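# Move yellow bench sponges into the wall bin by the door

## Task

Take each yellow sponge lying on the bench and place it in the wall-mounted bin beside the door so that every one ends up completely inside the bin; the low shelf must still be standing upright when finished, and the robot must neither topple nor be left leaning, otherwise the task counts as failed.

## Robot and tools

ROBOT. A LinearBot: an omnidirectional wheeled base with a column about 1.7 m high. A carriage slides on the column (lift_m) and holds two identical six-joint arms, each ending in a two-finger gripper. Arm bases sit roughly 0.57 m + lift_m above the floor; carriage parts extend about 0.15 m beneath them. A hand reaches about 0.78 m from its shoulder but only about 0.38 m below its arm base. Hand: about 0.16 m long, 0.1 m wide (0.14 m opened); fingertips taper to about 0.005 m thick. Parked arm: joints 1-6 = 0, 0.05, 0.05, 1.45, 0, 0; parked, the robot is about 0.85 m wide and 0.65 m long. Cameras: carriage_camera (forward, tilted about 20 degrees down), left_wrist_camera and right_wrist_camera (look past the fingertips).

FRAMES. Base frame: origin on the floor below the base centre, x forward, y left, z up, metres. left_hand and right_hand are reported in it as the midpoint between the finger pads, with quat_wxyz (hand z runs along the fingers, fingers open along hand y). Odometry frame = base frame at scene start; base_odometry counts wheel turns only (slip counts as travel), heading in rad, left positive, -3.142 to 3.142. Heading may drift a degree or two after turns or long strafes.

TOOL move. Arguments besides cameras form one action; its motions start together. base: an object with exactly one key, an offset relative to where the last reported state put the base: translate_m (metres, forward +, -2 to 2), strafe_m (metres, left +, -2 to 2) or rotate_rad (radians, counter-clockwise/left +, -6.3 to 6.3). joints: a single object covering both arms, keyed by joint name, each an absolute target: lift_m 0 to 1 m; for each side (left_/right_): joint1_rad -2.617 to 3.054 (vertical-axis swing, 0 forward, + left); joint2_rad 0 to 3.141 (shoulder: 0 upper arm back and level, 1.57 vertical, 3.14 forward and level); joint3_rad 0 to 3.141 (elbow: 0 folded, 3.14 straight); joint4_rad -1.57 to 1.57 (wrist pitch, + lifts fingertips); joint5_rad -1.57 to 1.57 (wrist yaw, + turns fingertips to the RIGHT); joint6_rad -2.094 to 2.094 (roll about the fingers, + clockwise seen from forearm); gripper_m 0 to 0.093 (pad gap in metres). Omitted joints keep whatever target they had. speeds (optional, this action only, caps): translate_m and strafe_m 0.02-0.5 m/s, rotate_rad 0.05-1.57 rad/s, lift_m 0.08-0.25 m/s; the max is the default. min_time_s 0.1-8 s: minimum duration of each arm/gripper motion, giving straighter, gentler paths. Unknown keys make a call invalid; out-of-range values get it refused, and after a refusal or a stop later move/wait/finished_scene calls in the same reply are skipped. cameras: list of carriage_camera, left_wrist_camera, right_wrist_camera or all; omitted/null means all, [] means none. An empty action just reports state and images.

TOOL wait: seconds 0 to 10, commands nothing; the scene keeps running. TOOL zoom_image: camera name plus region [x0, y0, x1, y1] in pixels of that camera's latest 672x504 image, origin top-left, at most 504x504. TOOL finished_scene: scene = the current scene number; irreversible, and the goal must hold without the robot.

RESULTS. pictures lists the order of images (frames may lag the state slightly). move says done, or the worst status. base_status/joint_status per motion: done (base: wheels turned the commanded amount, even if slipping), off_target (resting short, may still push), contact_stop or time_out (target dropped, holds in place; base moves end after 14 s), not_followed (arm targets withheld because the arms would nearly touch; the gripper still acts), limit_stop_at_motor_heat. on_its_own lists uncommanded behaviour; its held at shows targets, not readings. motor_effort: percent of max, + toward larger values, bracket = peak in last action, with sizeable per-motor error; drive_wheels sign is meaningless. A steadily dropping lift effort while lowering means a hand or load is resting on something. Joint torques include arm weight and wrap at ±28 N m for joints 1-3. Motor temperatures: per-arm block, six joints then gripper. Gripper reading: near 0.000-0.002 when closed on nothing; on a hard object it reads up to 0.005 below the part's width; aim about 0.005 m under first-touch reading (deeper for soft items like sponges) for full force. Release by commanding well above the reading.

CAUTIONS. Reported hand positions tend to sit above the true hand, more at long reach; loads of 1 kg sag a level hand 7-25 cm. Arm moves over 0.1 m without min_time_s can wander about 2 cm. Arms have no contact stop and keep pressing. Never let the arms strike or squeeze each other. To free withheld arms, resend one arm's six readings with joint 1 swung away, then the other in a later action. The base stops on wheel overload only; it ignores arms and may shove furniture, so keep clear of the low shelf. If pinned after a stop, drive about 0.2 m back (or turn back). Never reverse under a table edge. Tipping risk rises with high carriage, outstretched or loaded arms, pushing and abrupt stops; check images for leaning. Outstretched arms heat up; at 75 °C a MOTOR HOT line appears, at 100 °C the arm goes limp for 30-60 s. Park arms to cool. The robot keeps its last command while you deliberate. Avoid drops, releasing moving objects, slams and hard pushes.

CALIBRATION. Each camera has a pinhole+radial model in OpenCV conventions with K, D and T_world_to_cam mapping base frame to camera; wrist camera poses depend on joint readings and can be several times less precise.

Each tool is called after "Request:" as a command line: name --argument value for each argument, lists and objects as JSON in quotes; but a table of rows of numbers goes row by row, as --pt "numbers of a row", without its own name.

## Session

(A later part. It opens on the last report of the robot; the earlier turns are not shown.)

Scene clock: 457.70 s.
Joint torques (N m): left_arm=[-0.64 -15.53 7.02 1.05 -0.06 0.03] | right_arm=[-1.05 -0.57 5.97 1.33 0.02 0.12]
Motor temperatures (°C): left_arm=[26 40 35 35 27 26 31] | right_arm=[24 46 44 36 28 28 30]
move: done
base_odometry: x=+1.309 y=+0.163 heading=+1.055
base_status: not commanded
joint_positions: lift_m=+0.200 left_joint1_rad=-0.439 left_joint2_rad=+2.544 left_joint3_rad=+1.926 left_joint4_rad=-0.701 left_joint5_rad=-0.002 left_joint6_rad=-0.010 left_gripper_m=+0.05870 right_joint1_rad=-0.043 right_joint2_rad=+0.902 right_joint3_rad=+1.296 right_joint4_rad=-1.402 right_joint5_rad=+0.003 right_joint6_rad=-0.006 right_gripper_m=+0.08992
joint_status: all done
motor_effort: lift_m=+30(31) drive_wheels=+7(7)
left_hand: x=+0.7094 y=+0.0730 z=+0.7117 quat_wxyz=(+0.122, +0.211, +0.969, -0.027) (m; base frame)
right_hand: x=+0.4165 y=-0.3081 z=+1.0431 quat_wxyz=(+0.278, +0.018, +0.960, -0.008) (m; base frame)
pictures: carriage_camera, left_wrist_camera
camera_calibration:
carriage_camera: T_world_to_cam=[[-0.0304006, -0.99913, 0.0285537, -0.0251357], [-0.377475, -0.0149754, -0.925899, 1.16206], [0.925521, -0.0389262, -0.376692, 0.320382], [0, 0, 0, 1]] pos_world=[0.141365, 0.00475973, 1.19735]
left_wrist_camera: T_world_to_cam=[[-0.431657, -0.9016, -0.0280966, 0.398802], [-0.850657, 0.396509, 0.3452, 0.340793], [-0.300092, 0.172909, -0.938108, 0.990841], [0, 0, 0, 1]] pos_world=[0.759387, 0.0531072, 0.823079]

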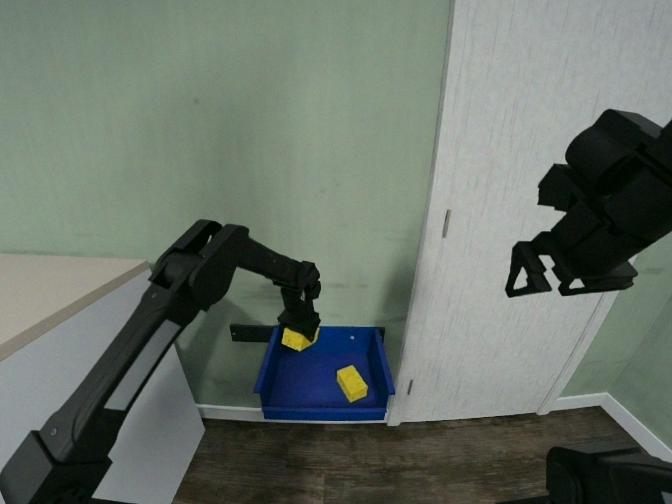

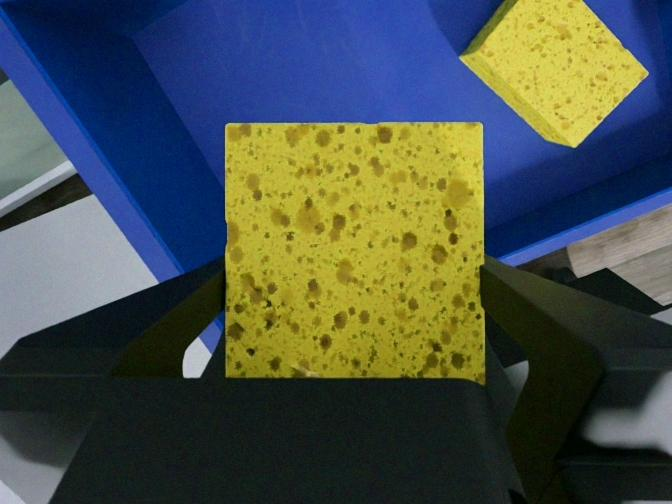

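Request:
move --joints '{"lift_m":0.005}' --speeds '{"lift_m":0.12}' --cameras '["left_wrist_camera","carriage_camera"]'

Request:
move --joints '{"left_joint2_rad":2.592,"left_joint3_rad":1.94,"left_joint4_rad":-0.635}' --min_time_s 2 --cameras '["left_wrist_camera"]'

Scene clock: 468.20 s.
Joint torques (N m): left_arm=[-0.64 -16.68 6.42 0.99 -0.06 0.05] | right_arm=[-1.06 -0.55 6.02 1.34 0.02 0.12]
Motor temperatures (°C): left_arm=[26 47 37 34 27 26 31] | right_arm=[24 44 44 37 28 28 29]
move: done
base_odometry: x=+1.309 y=+0.163 heading=+1.055
base_status: not commanded
joint_positions: lift_m=+0.005 left_joint1_rad=-0.439 left_joint2_rad=+2.554 left_joint3_rad=+1.934 left_joint4_rad=-0.694 left_joint5_rad=-0.002 left_joint6_rad=-0.010 left_gripper_m=+0.05870 right_joint1_rad=-0.043 right_joint2_rad=+0.902 right_joint3_rad=+1.296 right_joint4_rad=-1.403 right_joint5_rad=+0.003 right_joint6_rad=-0.006 right_gripper_m=+0.08992
joint_status: all done
motor_effort: lift_m=+30(32) drive_wheels=+7(7)
left_hand: x=+0.7116 y=+0.0720 z=+0.5142 quat_wxyz=(+0.125, +0.211, +0.969, -0.027) (m; base frame)
right_hand: x=+0.4164 y=-0.3081 z=+0.8481 quat_wxyz=(+0.277, +0.018, +0.961, -0.008) (m; base frame)
pictures: carriage_camera, left_wrist_camera
camera_calibration:
carriage_camera: T_world_to_cam=[[-0.0304006, -0.99913, 0.0285537, -0.0195685], [-0.377475, -0.0149754, -0.925899, 0.981532], [0.925521, -0.0389262, -0.376692, 0.246936], [0, 0, 0, 1]] pos_world=[0.141365, 0.00475973, 1.00238]
left_wrist_camera: T_world_to_cam=[[-0.431531, -0.901659, -0.028135, 0.393208], [-0.852196, 0.397232, 0.340542, 0.414728], [-0.295877, 0.170931, -0.939808, 0.804476], [0, 0, 0, 1]] pos_world=[0.761136, 0.0522866, 0.625884]

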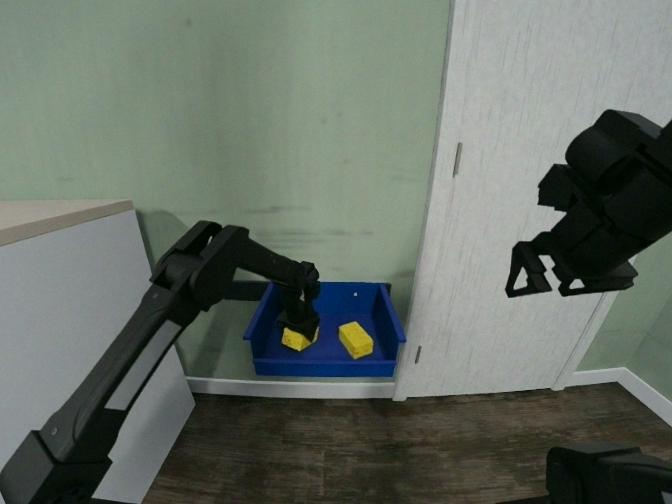

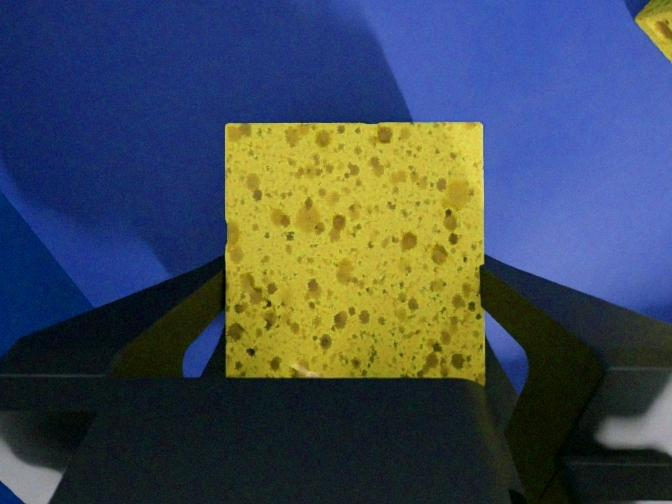

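Scene clock: 470.50 s.
Joint torques (N m): left_arm=[-0.66 -13.96 5.31 1.13 -0.07 0.04] | right_arm=[-1.07 -0.57 6 1.34 0.02 0.12]
Motor temperatures (°C): left_arm=[26 48 37 34 27 26 31] | right_arm=[24 43 44 37 28 28 29]
move: done
base_odometry: x=+1.309 y=+0.163 heading=+1.055
base_status: not commanded
joint_positions: lift_m=+0.005 left_joint1_rad=-0.439 left_joint2_rad=+2.564 left_joint3_rad=+1.934 left_joint4_rad=-0.650 left_joint5_rad=-0.002 left_joint6_rad=-0.010 left_gripper_m=+0.05870 right_joint1_rad=-0.043 right_joint2_rad=+0.902 right_joint3_rad=+1.296 right_joint4_rad=-1.403 right_joint5_rad=+0.003 right_joint6_rad=-0.006 right_gripper_m=+0.08992
joint_status: all done
motor_effort: lift_m=+30(30) drive_wheels=+7(7)
left_hand: x=+0.7194 y=+0.0683 z=+0.5120 quat_wxyz=(+0.141, +0.210, +0.967, -0.031) (m; base frame)
right_hand: x=+0.4164 y=-0.3081 z=+0.8481 quat_wxyz=(+0.277, +0.018, +0.961, -0.008) (m; base frame)
pictures: left_wrist_camera
camera_calibration:
left_wrist_camera: T_world_to_cam=[[-0.430652, -0.902072, -0.0283819, 0.392734], [-0.862277, 0.401962, 0.308067, 0.447155], [-0.26649, 0.157143, -0.950941, 0.790822], [0, 0, 0, 1]] pos_world=[0.765449, 0.0502631, 0.625418]

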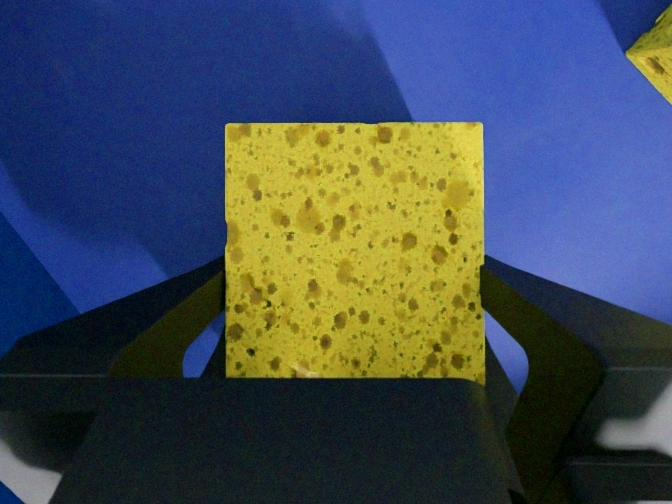

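Request:
move --joints '{"lift_m":0.08}' --speeds '{"lift_m":0.12}' --cameras '[]'

Request:
move --joints '{"left_joint2_rad":2.394,"left_joint3_rad":1.381,"left_joint4_rad":0.106}' --min_time_s 3 --cameras '["left_wrist_camera","carriage_camera"]'

Scene clock: 483.53 s.
Joint torques (N m): left_arm=[-0.66 -16.38 5.31 1 -0.05 0.04] | right_arm=[-1.07 -0.59 6.08 1.33 0.02 0.12]
Motor temperatures (°C): left_arm=[26 52 37 33 27 26 31] | right_arm=[24 41 44 38 28 28 29]
move: done
base_odometry: x=+1.309 y=+0.163 heading=+1.055
base_status: not commanded
joint_positions: lift_m=+0.080 left_joint1_rad=-0.439 left_joint2_rad=+2.588 left_joint3_rad=+1.934 left_joint4_rad=-0.640 left_joint5_rad=-0.002 left_joint6_rad=-0.010 left_gripper_m=+0.05870 right_joint1_rad=-0.043 right_joint2_rad=+0.902 right_joint3_rad=+1.296 right_joint4_rad=-1.403 right_joint5_rad=+0.003 right_joint6_rad=-0.006 right_gripper_m=+0.08992
joint_status: all done
motor_effort: lift_m=+33(38) drive_wheels=+7(7)
left_hand: x=+0.7173 y=+0.0692 z=+0.5749 quat_wxyz=(+0.135, +0.211, +0.968, -0.030) (m; base frame)
right_hand: x=+0.4163 y=-0.3081 z=+0.9226 quat_wxyz=(+0.277, +0.018, +0.961, -0.008) (m; base frame)
pictures: none
No camera images: "cameras" was empty.

Scene clock: 486.83 s.
Joint torques (N m): left_arm=[-0.68 -19.63 3.26 1.72 -0.06 0.03] | right_arm=[-1.05 -0.57 6.04 1.33 0.02 0.12]
Motor temperatures (°C): left_arm=[26 54 36 34 27 26 31] | right_arm=[24 40 44 38 28 28 29]
move: done
base_odometry: x=+1.309 y=+0.163 heading=+1.055
base_status: not commanded
joint_positions: lift_m=+0.080 left_joint1_rad=-0.439 left_joint2_rad=+2.440 left_joint3_rad=+1.392 left_joint4_rad=+0.091 left_joint5_rad=-0.002 left_joint6_rad=-0.010 left_gripper_m=+0.05870 right_joint1_rad=-0.043 right_joint2_rad=+0.902 right_joint3_rad=+1.296 right_joint4_rad=-1.403 right_joint5_rad=+0.003 right_joint6_rad=-0.006 right_gripper_m=+0.08992
joint_status: all done
motor_effort: lift_m=+33(33) drive_wheels=+7(7)
left_hand: x=+0.7128 y=+0.0713 z=+0.5613 quat_wxyz=(+0.295, +0.203, +0.931, -0.066) (m; base frame)
right_hand: x=+0.4163 y=-0.3081 z=+0.9226 quat_wxyz=(+0.277, +0.018, +0.961, -0.008) (m; base frame)
pictures: carriage_camera, left_wrist_camera
camera_calibration:
carriage_camera: T_world_to_cam=[[-0.0304006, -0.99913, 0.0285537, -0.021703], [-0.377475, -0.0149754, -0.925899, 1.05075], [0.925521, -0.0389262, -0.376692, 0.275095], [0, 0, 0, 1]] pos_world=[0.141365, 0.00475973, 1.07713]
left_wrist_camera: T_world_to_cam=[[-0.422383, -0.905962, -0.0287302, 0.388596], [-0.906171, 0.422795, -0.00994759, 0.633343], [0.0211592, 0.0218328, -0.999538, 0.667308], [0, 0, 0, 1]] pos_world=[0.723934, 0.0697092, 0.684464]

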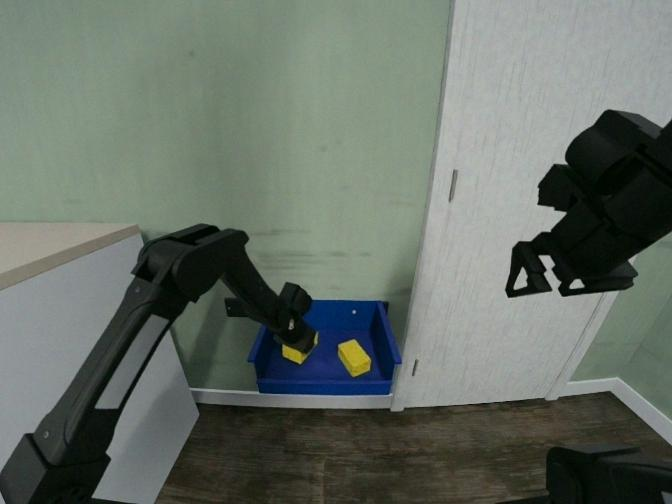

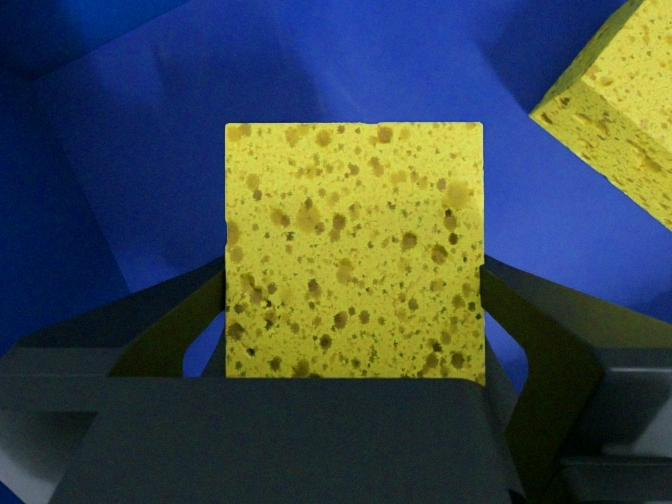

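Request:
move --joints '{"lift_m":0.03}' --speeds '{"lift_m":0.08}' --cameras '["left_wrist_camera"]'

Request:
move --joints '{"lift_m":0.018}' --speeds '{"lift_m":0.08}' --cameras '["left_wrist_camera"]'

Scene clock: 494.97 s.
Joint torques (N m): left_arm=[-0.62 -18.52 3.54 1.69 -0.06 0.03] | right_arm=[-1.05 -0.62 6.08 1.34 0.03 0.12]
Motor temperatures (°C): left_arm=[26 57 36 34 27 26 31] | right_arm=[24 39 44 38 28 28 29]
move: done
base_odometry: x=+1.309 y=+0.163 heading=+1.055
base_status: not commanded
joint_positions: lift_m=+0.030 left_joint1_rad=-0.439 left_joint2_rad=+2.430 left_joint3_rad=+1.389 left_joint4_rad=+0.097 left_joint5_rad=-0.002 left_joint6_rad=-0.010 left_gripper_m=+0.05870 right_joint1_rad=-0.043 right_joint2_rad=+0.902 right_joint3_rad=+1.296 right_joint4_rad=-1.404 right_joint5_rad=+0.003 right_joint6_rad=-0.006 right_gripper_m=+0.08992
joint_status: all done
motor_effort: lift_m=+29(32) drive_wheels=-2(7)
left_hand: x=+0.7146 y=+0.0705 z=+0.5164 quat_wxyz=(+0.300, +0.202, +0.930, -0.068) (m; base frame)
right_hand: x=+0.4162 y=-0.3081 z=+0.8728 quat_wxyz=(+0.277, +0.018, +0.961, -0.008) (m; base frame)
pictures: left_wrist_camera
camera_calibration:
left_wrist_camera: T_world_to_cam=[[-0.422065, -0.906111, -0.0286984, 0.387069], [-0.905993, 0.422712, -0.0221531, 0.641001], [0.0322044, 0.0166505, -0.999343, 0.614804], [0, 0, 0, 1]] pos_world=[0.724312, 0.0695319, 0.639709]

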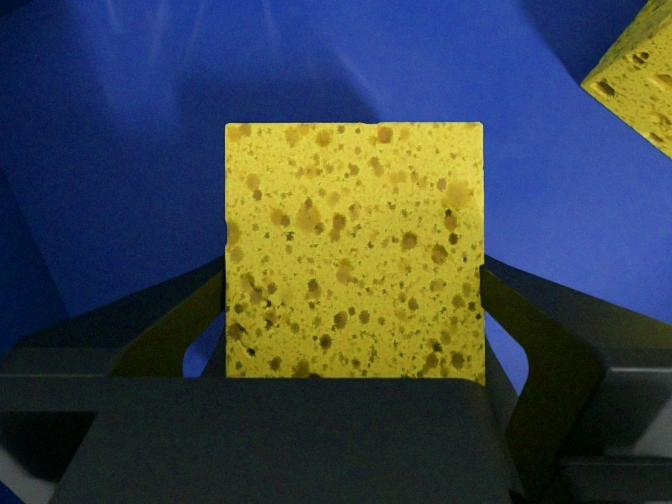

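Scene clock: 495.50 s.
Joint torques (N m): left_arm=[-0.72 -18.22 3.78 1.67 -0.05 0.05] | right_arm=[-1.05 -0.57 6.04 1.33 0.02 0.13]
Motor temperatures (°C): left_arm=[26 58 36 34 27 26 31] | right_arm=[24 39 44 38 28 28 29]
move: done
base_odometry: x=+1.309 y=+0.163 heading=+1.055
base_status: not commanded
joint_positions: lift_m=+0.018 left_joint1_rad=-0.439 left_joint2_rad=+2.426 left_joint3_rad=+1.387 left_joint4_rad=+0.099 left_joint5_rad=-0.002 left_joint6_rad=-0.010 left_gripper_m=+0.05870 right_joint1_rad=-0.043 right_joint2_rad=+0.902 right_joint3_rad=+1.296 right_joint4_rad=-1.404 right_joint5_rad=+0.003 right_joint6_rad=-0.006 right_gripper_m=+0.08992
joint_status: all done
motor_effort: lift_m=+30(33) drive_wheels=+7(7)
left_hand: x=+0.7152 y=+0.0702 z=+0.5064 quat_wxyz=(+0.303, +0.202, +0.929, -0.068) (m; base frame)
right_hand: x=+0.4162 y=-0.3081 z=+0.8608 quat_wxyz=(+0.277, +0.018, +0.961, -0.008) (m; base frame)
pictures: left_wrist_camera
camera_calibration:
left_wrist_camera: T_world_to_cam=[[-0.421937, -0.906171, -0.0286842, 0.386686], [-0.905883, 0.42266, -0.0271108, 0.643893], [0.0366907, 0.0145455, -0.999221, 0.601689], [0, 0, 0, 1]] pos_world=[0.724372, 0.0695036, 0.629768]

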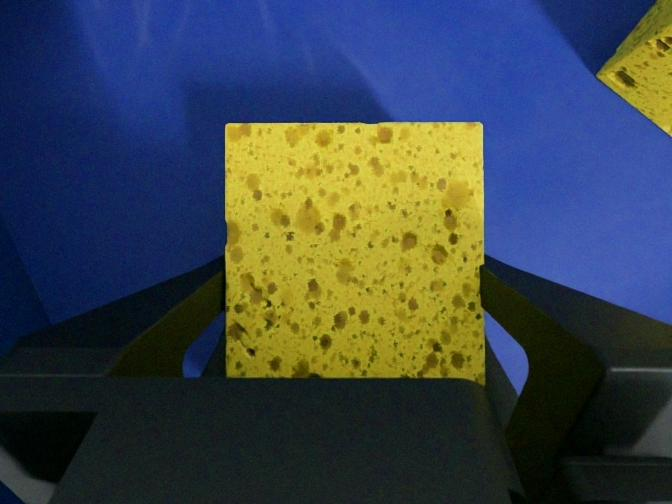

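Request:
move --joints '{"lift_m":0.008}' --speeds '{"lift_m":0.08}' --cameras '["left_wrist_camera"]'

Scene clock: 499.00 s.
Joint torques (N m): left_arm=[-0.66 -17.37 3.74 1.58 -0.05 0.04] | right_arm=[-1.07 -0.57 6.12 1.34 0.01 0.12]
Motor temperatures (°C): left_arm=[26 60 36 34 27 26 31] | right_arm=[24 39 44 38 28 28 29]
move: done
base_odometry: x=+1.309 y=+0.163 heading=+1.055
base_status: not commanded
joint_positions: lift_m=+0.008 left_joint1_rad=-0.439 left_joint2_rad=+2.418 left_joint3_rad=+1.387 left_joint4_rad=+0.108 left_joint5_rad=-0.002 left_joint6_rad=-0.010 left_gripper_m=+0.05870 right_joint1_rad=-0.043 right_joint2_rad=+0.902 right_joint3_rad=+1.295 right_joint4_rad=-1.404 right_joint5_rad=+0.003 right_joint6_rad=-0.006 right_gripper_m=+0.08992
joint_status: all done
motor_effort: lift_m=+28(30) drive_wheels=+7(7)
left_hand: x=+0.7183 y=+0.0688 z=+0.5020 quat_wxyz=(+0.311, +0.201, +0.926, -0.070) (m; base frame)
right_hand: x=+0.4161 y=-0.3081 z=+0.8507 quat_wxyz=(+0.276, +0.018, +0.961, -0.008) (m; base frame)
pictures: left_wrist_camera
camera_calibration:
left_wrist_camera: T_world_to_cam=[[-0.421279, -0.90647, -0.0289337, 0.386287], [-0.90542, 0.422204, -0.0442667, 0.655514], [0.0523423, 0.00754854, -0.998601, 0.586074], [0, 0, 0, 1]] pos_world=[0.725573, 0.0689727, 0.625448]

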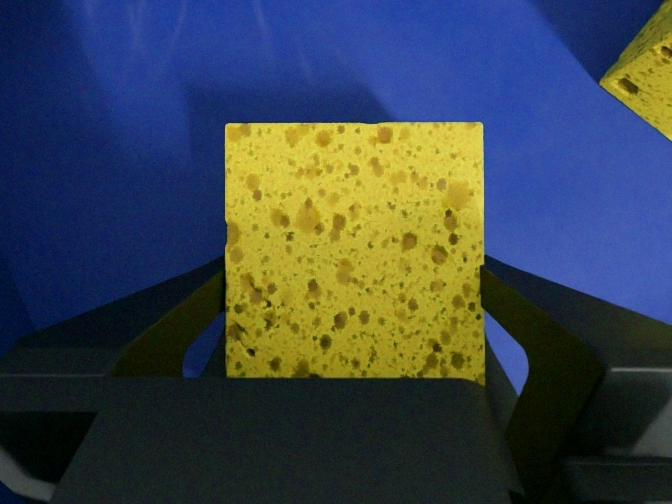

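Request:
move --joints '{"left_gripper_m":0.08}' --min_time_s 1.5 --cameras '["left_wrist_camera"]'

Request:
move --joints '{"lift_m":0.25}' --speeds '{"lift_m":0.12}' --cameras '["carriage_camera","left_wrist_camera"]'

Scene clock: 505.30 s.
Joint torques (N m): left_arm=[-0.59 -17.37 3.73 1.58 -0.06 0.04] | right_arm=[-1.07 -0.55 6.09 1.34 0.02 0.12]
Motor temperatures (°C): left_arm=[26 61 36 35 27 26 31] | right_arm=[24 38 44 38 28 28 29]
move: done
base_odometry: x=+1.309 y=+0.163 heading=+1.055
base_status: not commanded
joint_positions: lift_m=+0.008 left_joint1_rad=-0.439 left_joint2_rad=+2.418 left_joint3_rad=+1.387 left_joint4_rad=+0.108 left_joint5_rad=-0.002 left_joint6_rad=-0.010 left_gripper_m=+0.07993 right_joint1_rad=-0.043 right_joint2_rad=+0.902 right_joint3_rad=+1.295 right_joint4_rad=-1.404 right_joint5_rad=+0.003 right_joint6_rad=-0.006 right_gripper_m=+0.08992
joint_status: all done
motor_effort: lift_m=+28(29) drive_wheels=+7(7)
left_hand: x=+0.7183 y=+0.0688 z=+0.5020 quat_wxyz=(+0.311, +0.201, +0.926, -0.070) (m; base frame)
right_hand: x=+0.4161 y=-0.3081 z=+0.8507 quat_wxyz=(+0.276, +0.018, +0.961, -0.008) (m; base frame)
pictures: left_wrist_camera
camera_calibration:
left_wrist_camera: T_world_to_cam=[[-0.421279, -0.90647, -0.0289337, 0.386287], [-0.90542, 0.422204, -0.0442667, 0.655514], [0.0523423, 0.00754854, -0.998601, 0.586074], [0, 0, 0, 1]] pos_world=[0.725573, 0.0689727, 0.625448]

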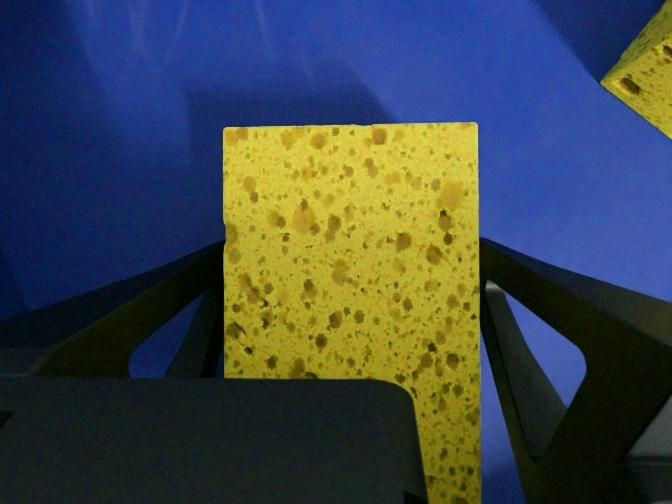

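Scene clock: 507.73 s.
Joint torques (N m): left_arm=[-0.55 -17.24 3.84 1.62 -0.06 0.03] | right_arm=[-1.05 -0.61 6.09 1.34 0.02 0.12]
Motor temperatures (°C): left_arm=[26 61 36 35 27 26 31] | right_arm=[24 38 44 38 28 28 29]
move: done
base_odometry: x=+1.309 y=+0.163 heading=+1.055
base_status: not commanded
joint_positions: lift_m=+0.250 left_joint1_rad=-0.439 left_joint2_rad=+2.417 left_joint3_rad=+1.387 left_joint4_rad=+0.105 left_joint5_rad=-0.002 left_joint6_rad=-0.010 left_gripper_m=+0.07993 right_joint1_rad=-0.043 right_joint2_rad=+0.902 right_joint3_rad=+1.295 right_joint4_rad=-1.404 right_joint5_rad=+0.003 right_joint6_rad=-0.006 right_gripper_m=+0.08992
joint_status: all done
motor_effort: lift_m=+33(39) drive_wheels=+7(7)
left_hand: x=+0.7180 y=+0.0690 z=+0.7439 quat_wxyz=(+0.310, +0.201, +0.927, -0.070) (m; base frame)
right_hand: x=+0.4161 y=-0.3081 z=+1.0922 quat_wxyz=(+0.276, +0.018, +0.961, -0.008) (m; base frame)
pictures: carriage_camera, left_wrist_camera
camera_calibration:
carriage_camera: T_world_to_cam=[[-0.0304006, -0.99913, 0.0285537, -0.0265568], [-0.377475, -0.0149754, -0.925899, 1.20814], [0.925521, -0.0389262, -0.376692, 0.339128], [0, 0, 0, 1]] pos_world=[0.141365, 0.00475973, 1.24712]
left_wrist_camera: T_world_to_cam=[[-0.421329, -0.906446, -0.0289406, 0.393328], [-0.905494, 0.422239, -0.0423611, 0.664491], [0.0506179, 0.00835762, -0.998683, 0.828939], [0, 0, 0, 1]] pos_world=[0.725453, 0.0690288, 0.86738]

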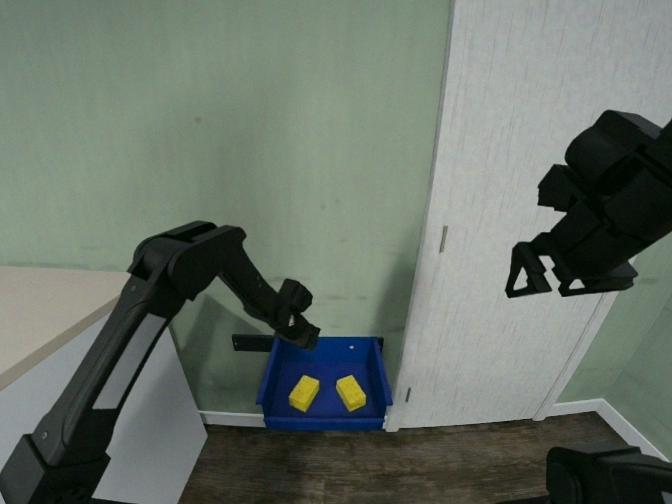

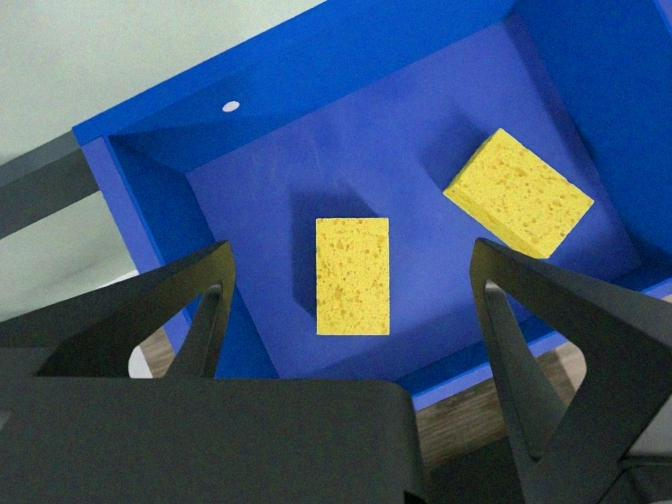

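Request:
finished_scene --scene 3

The scene is finished: the task was done.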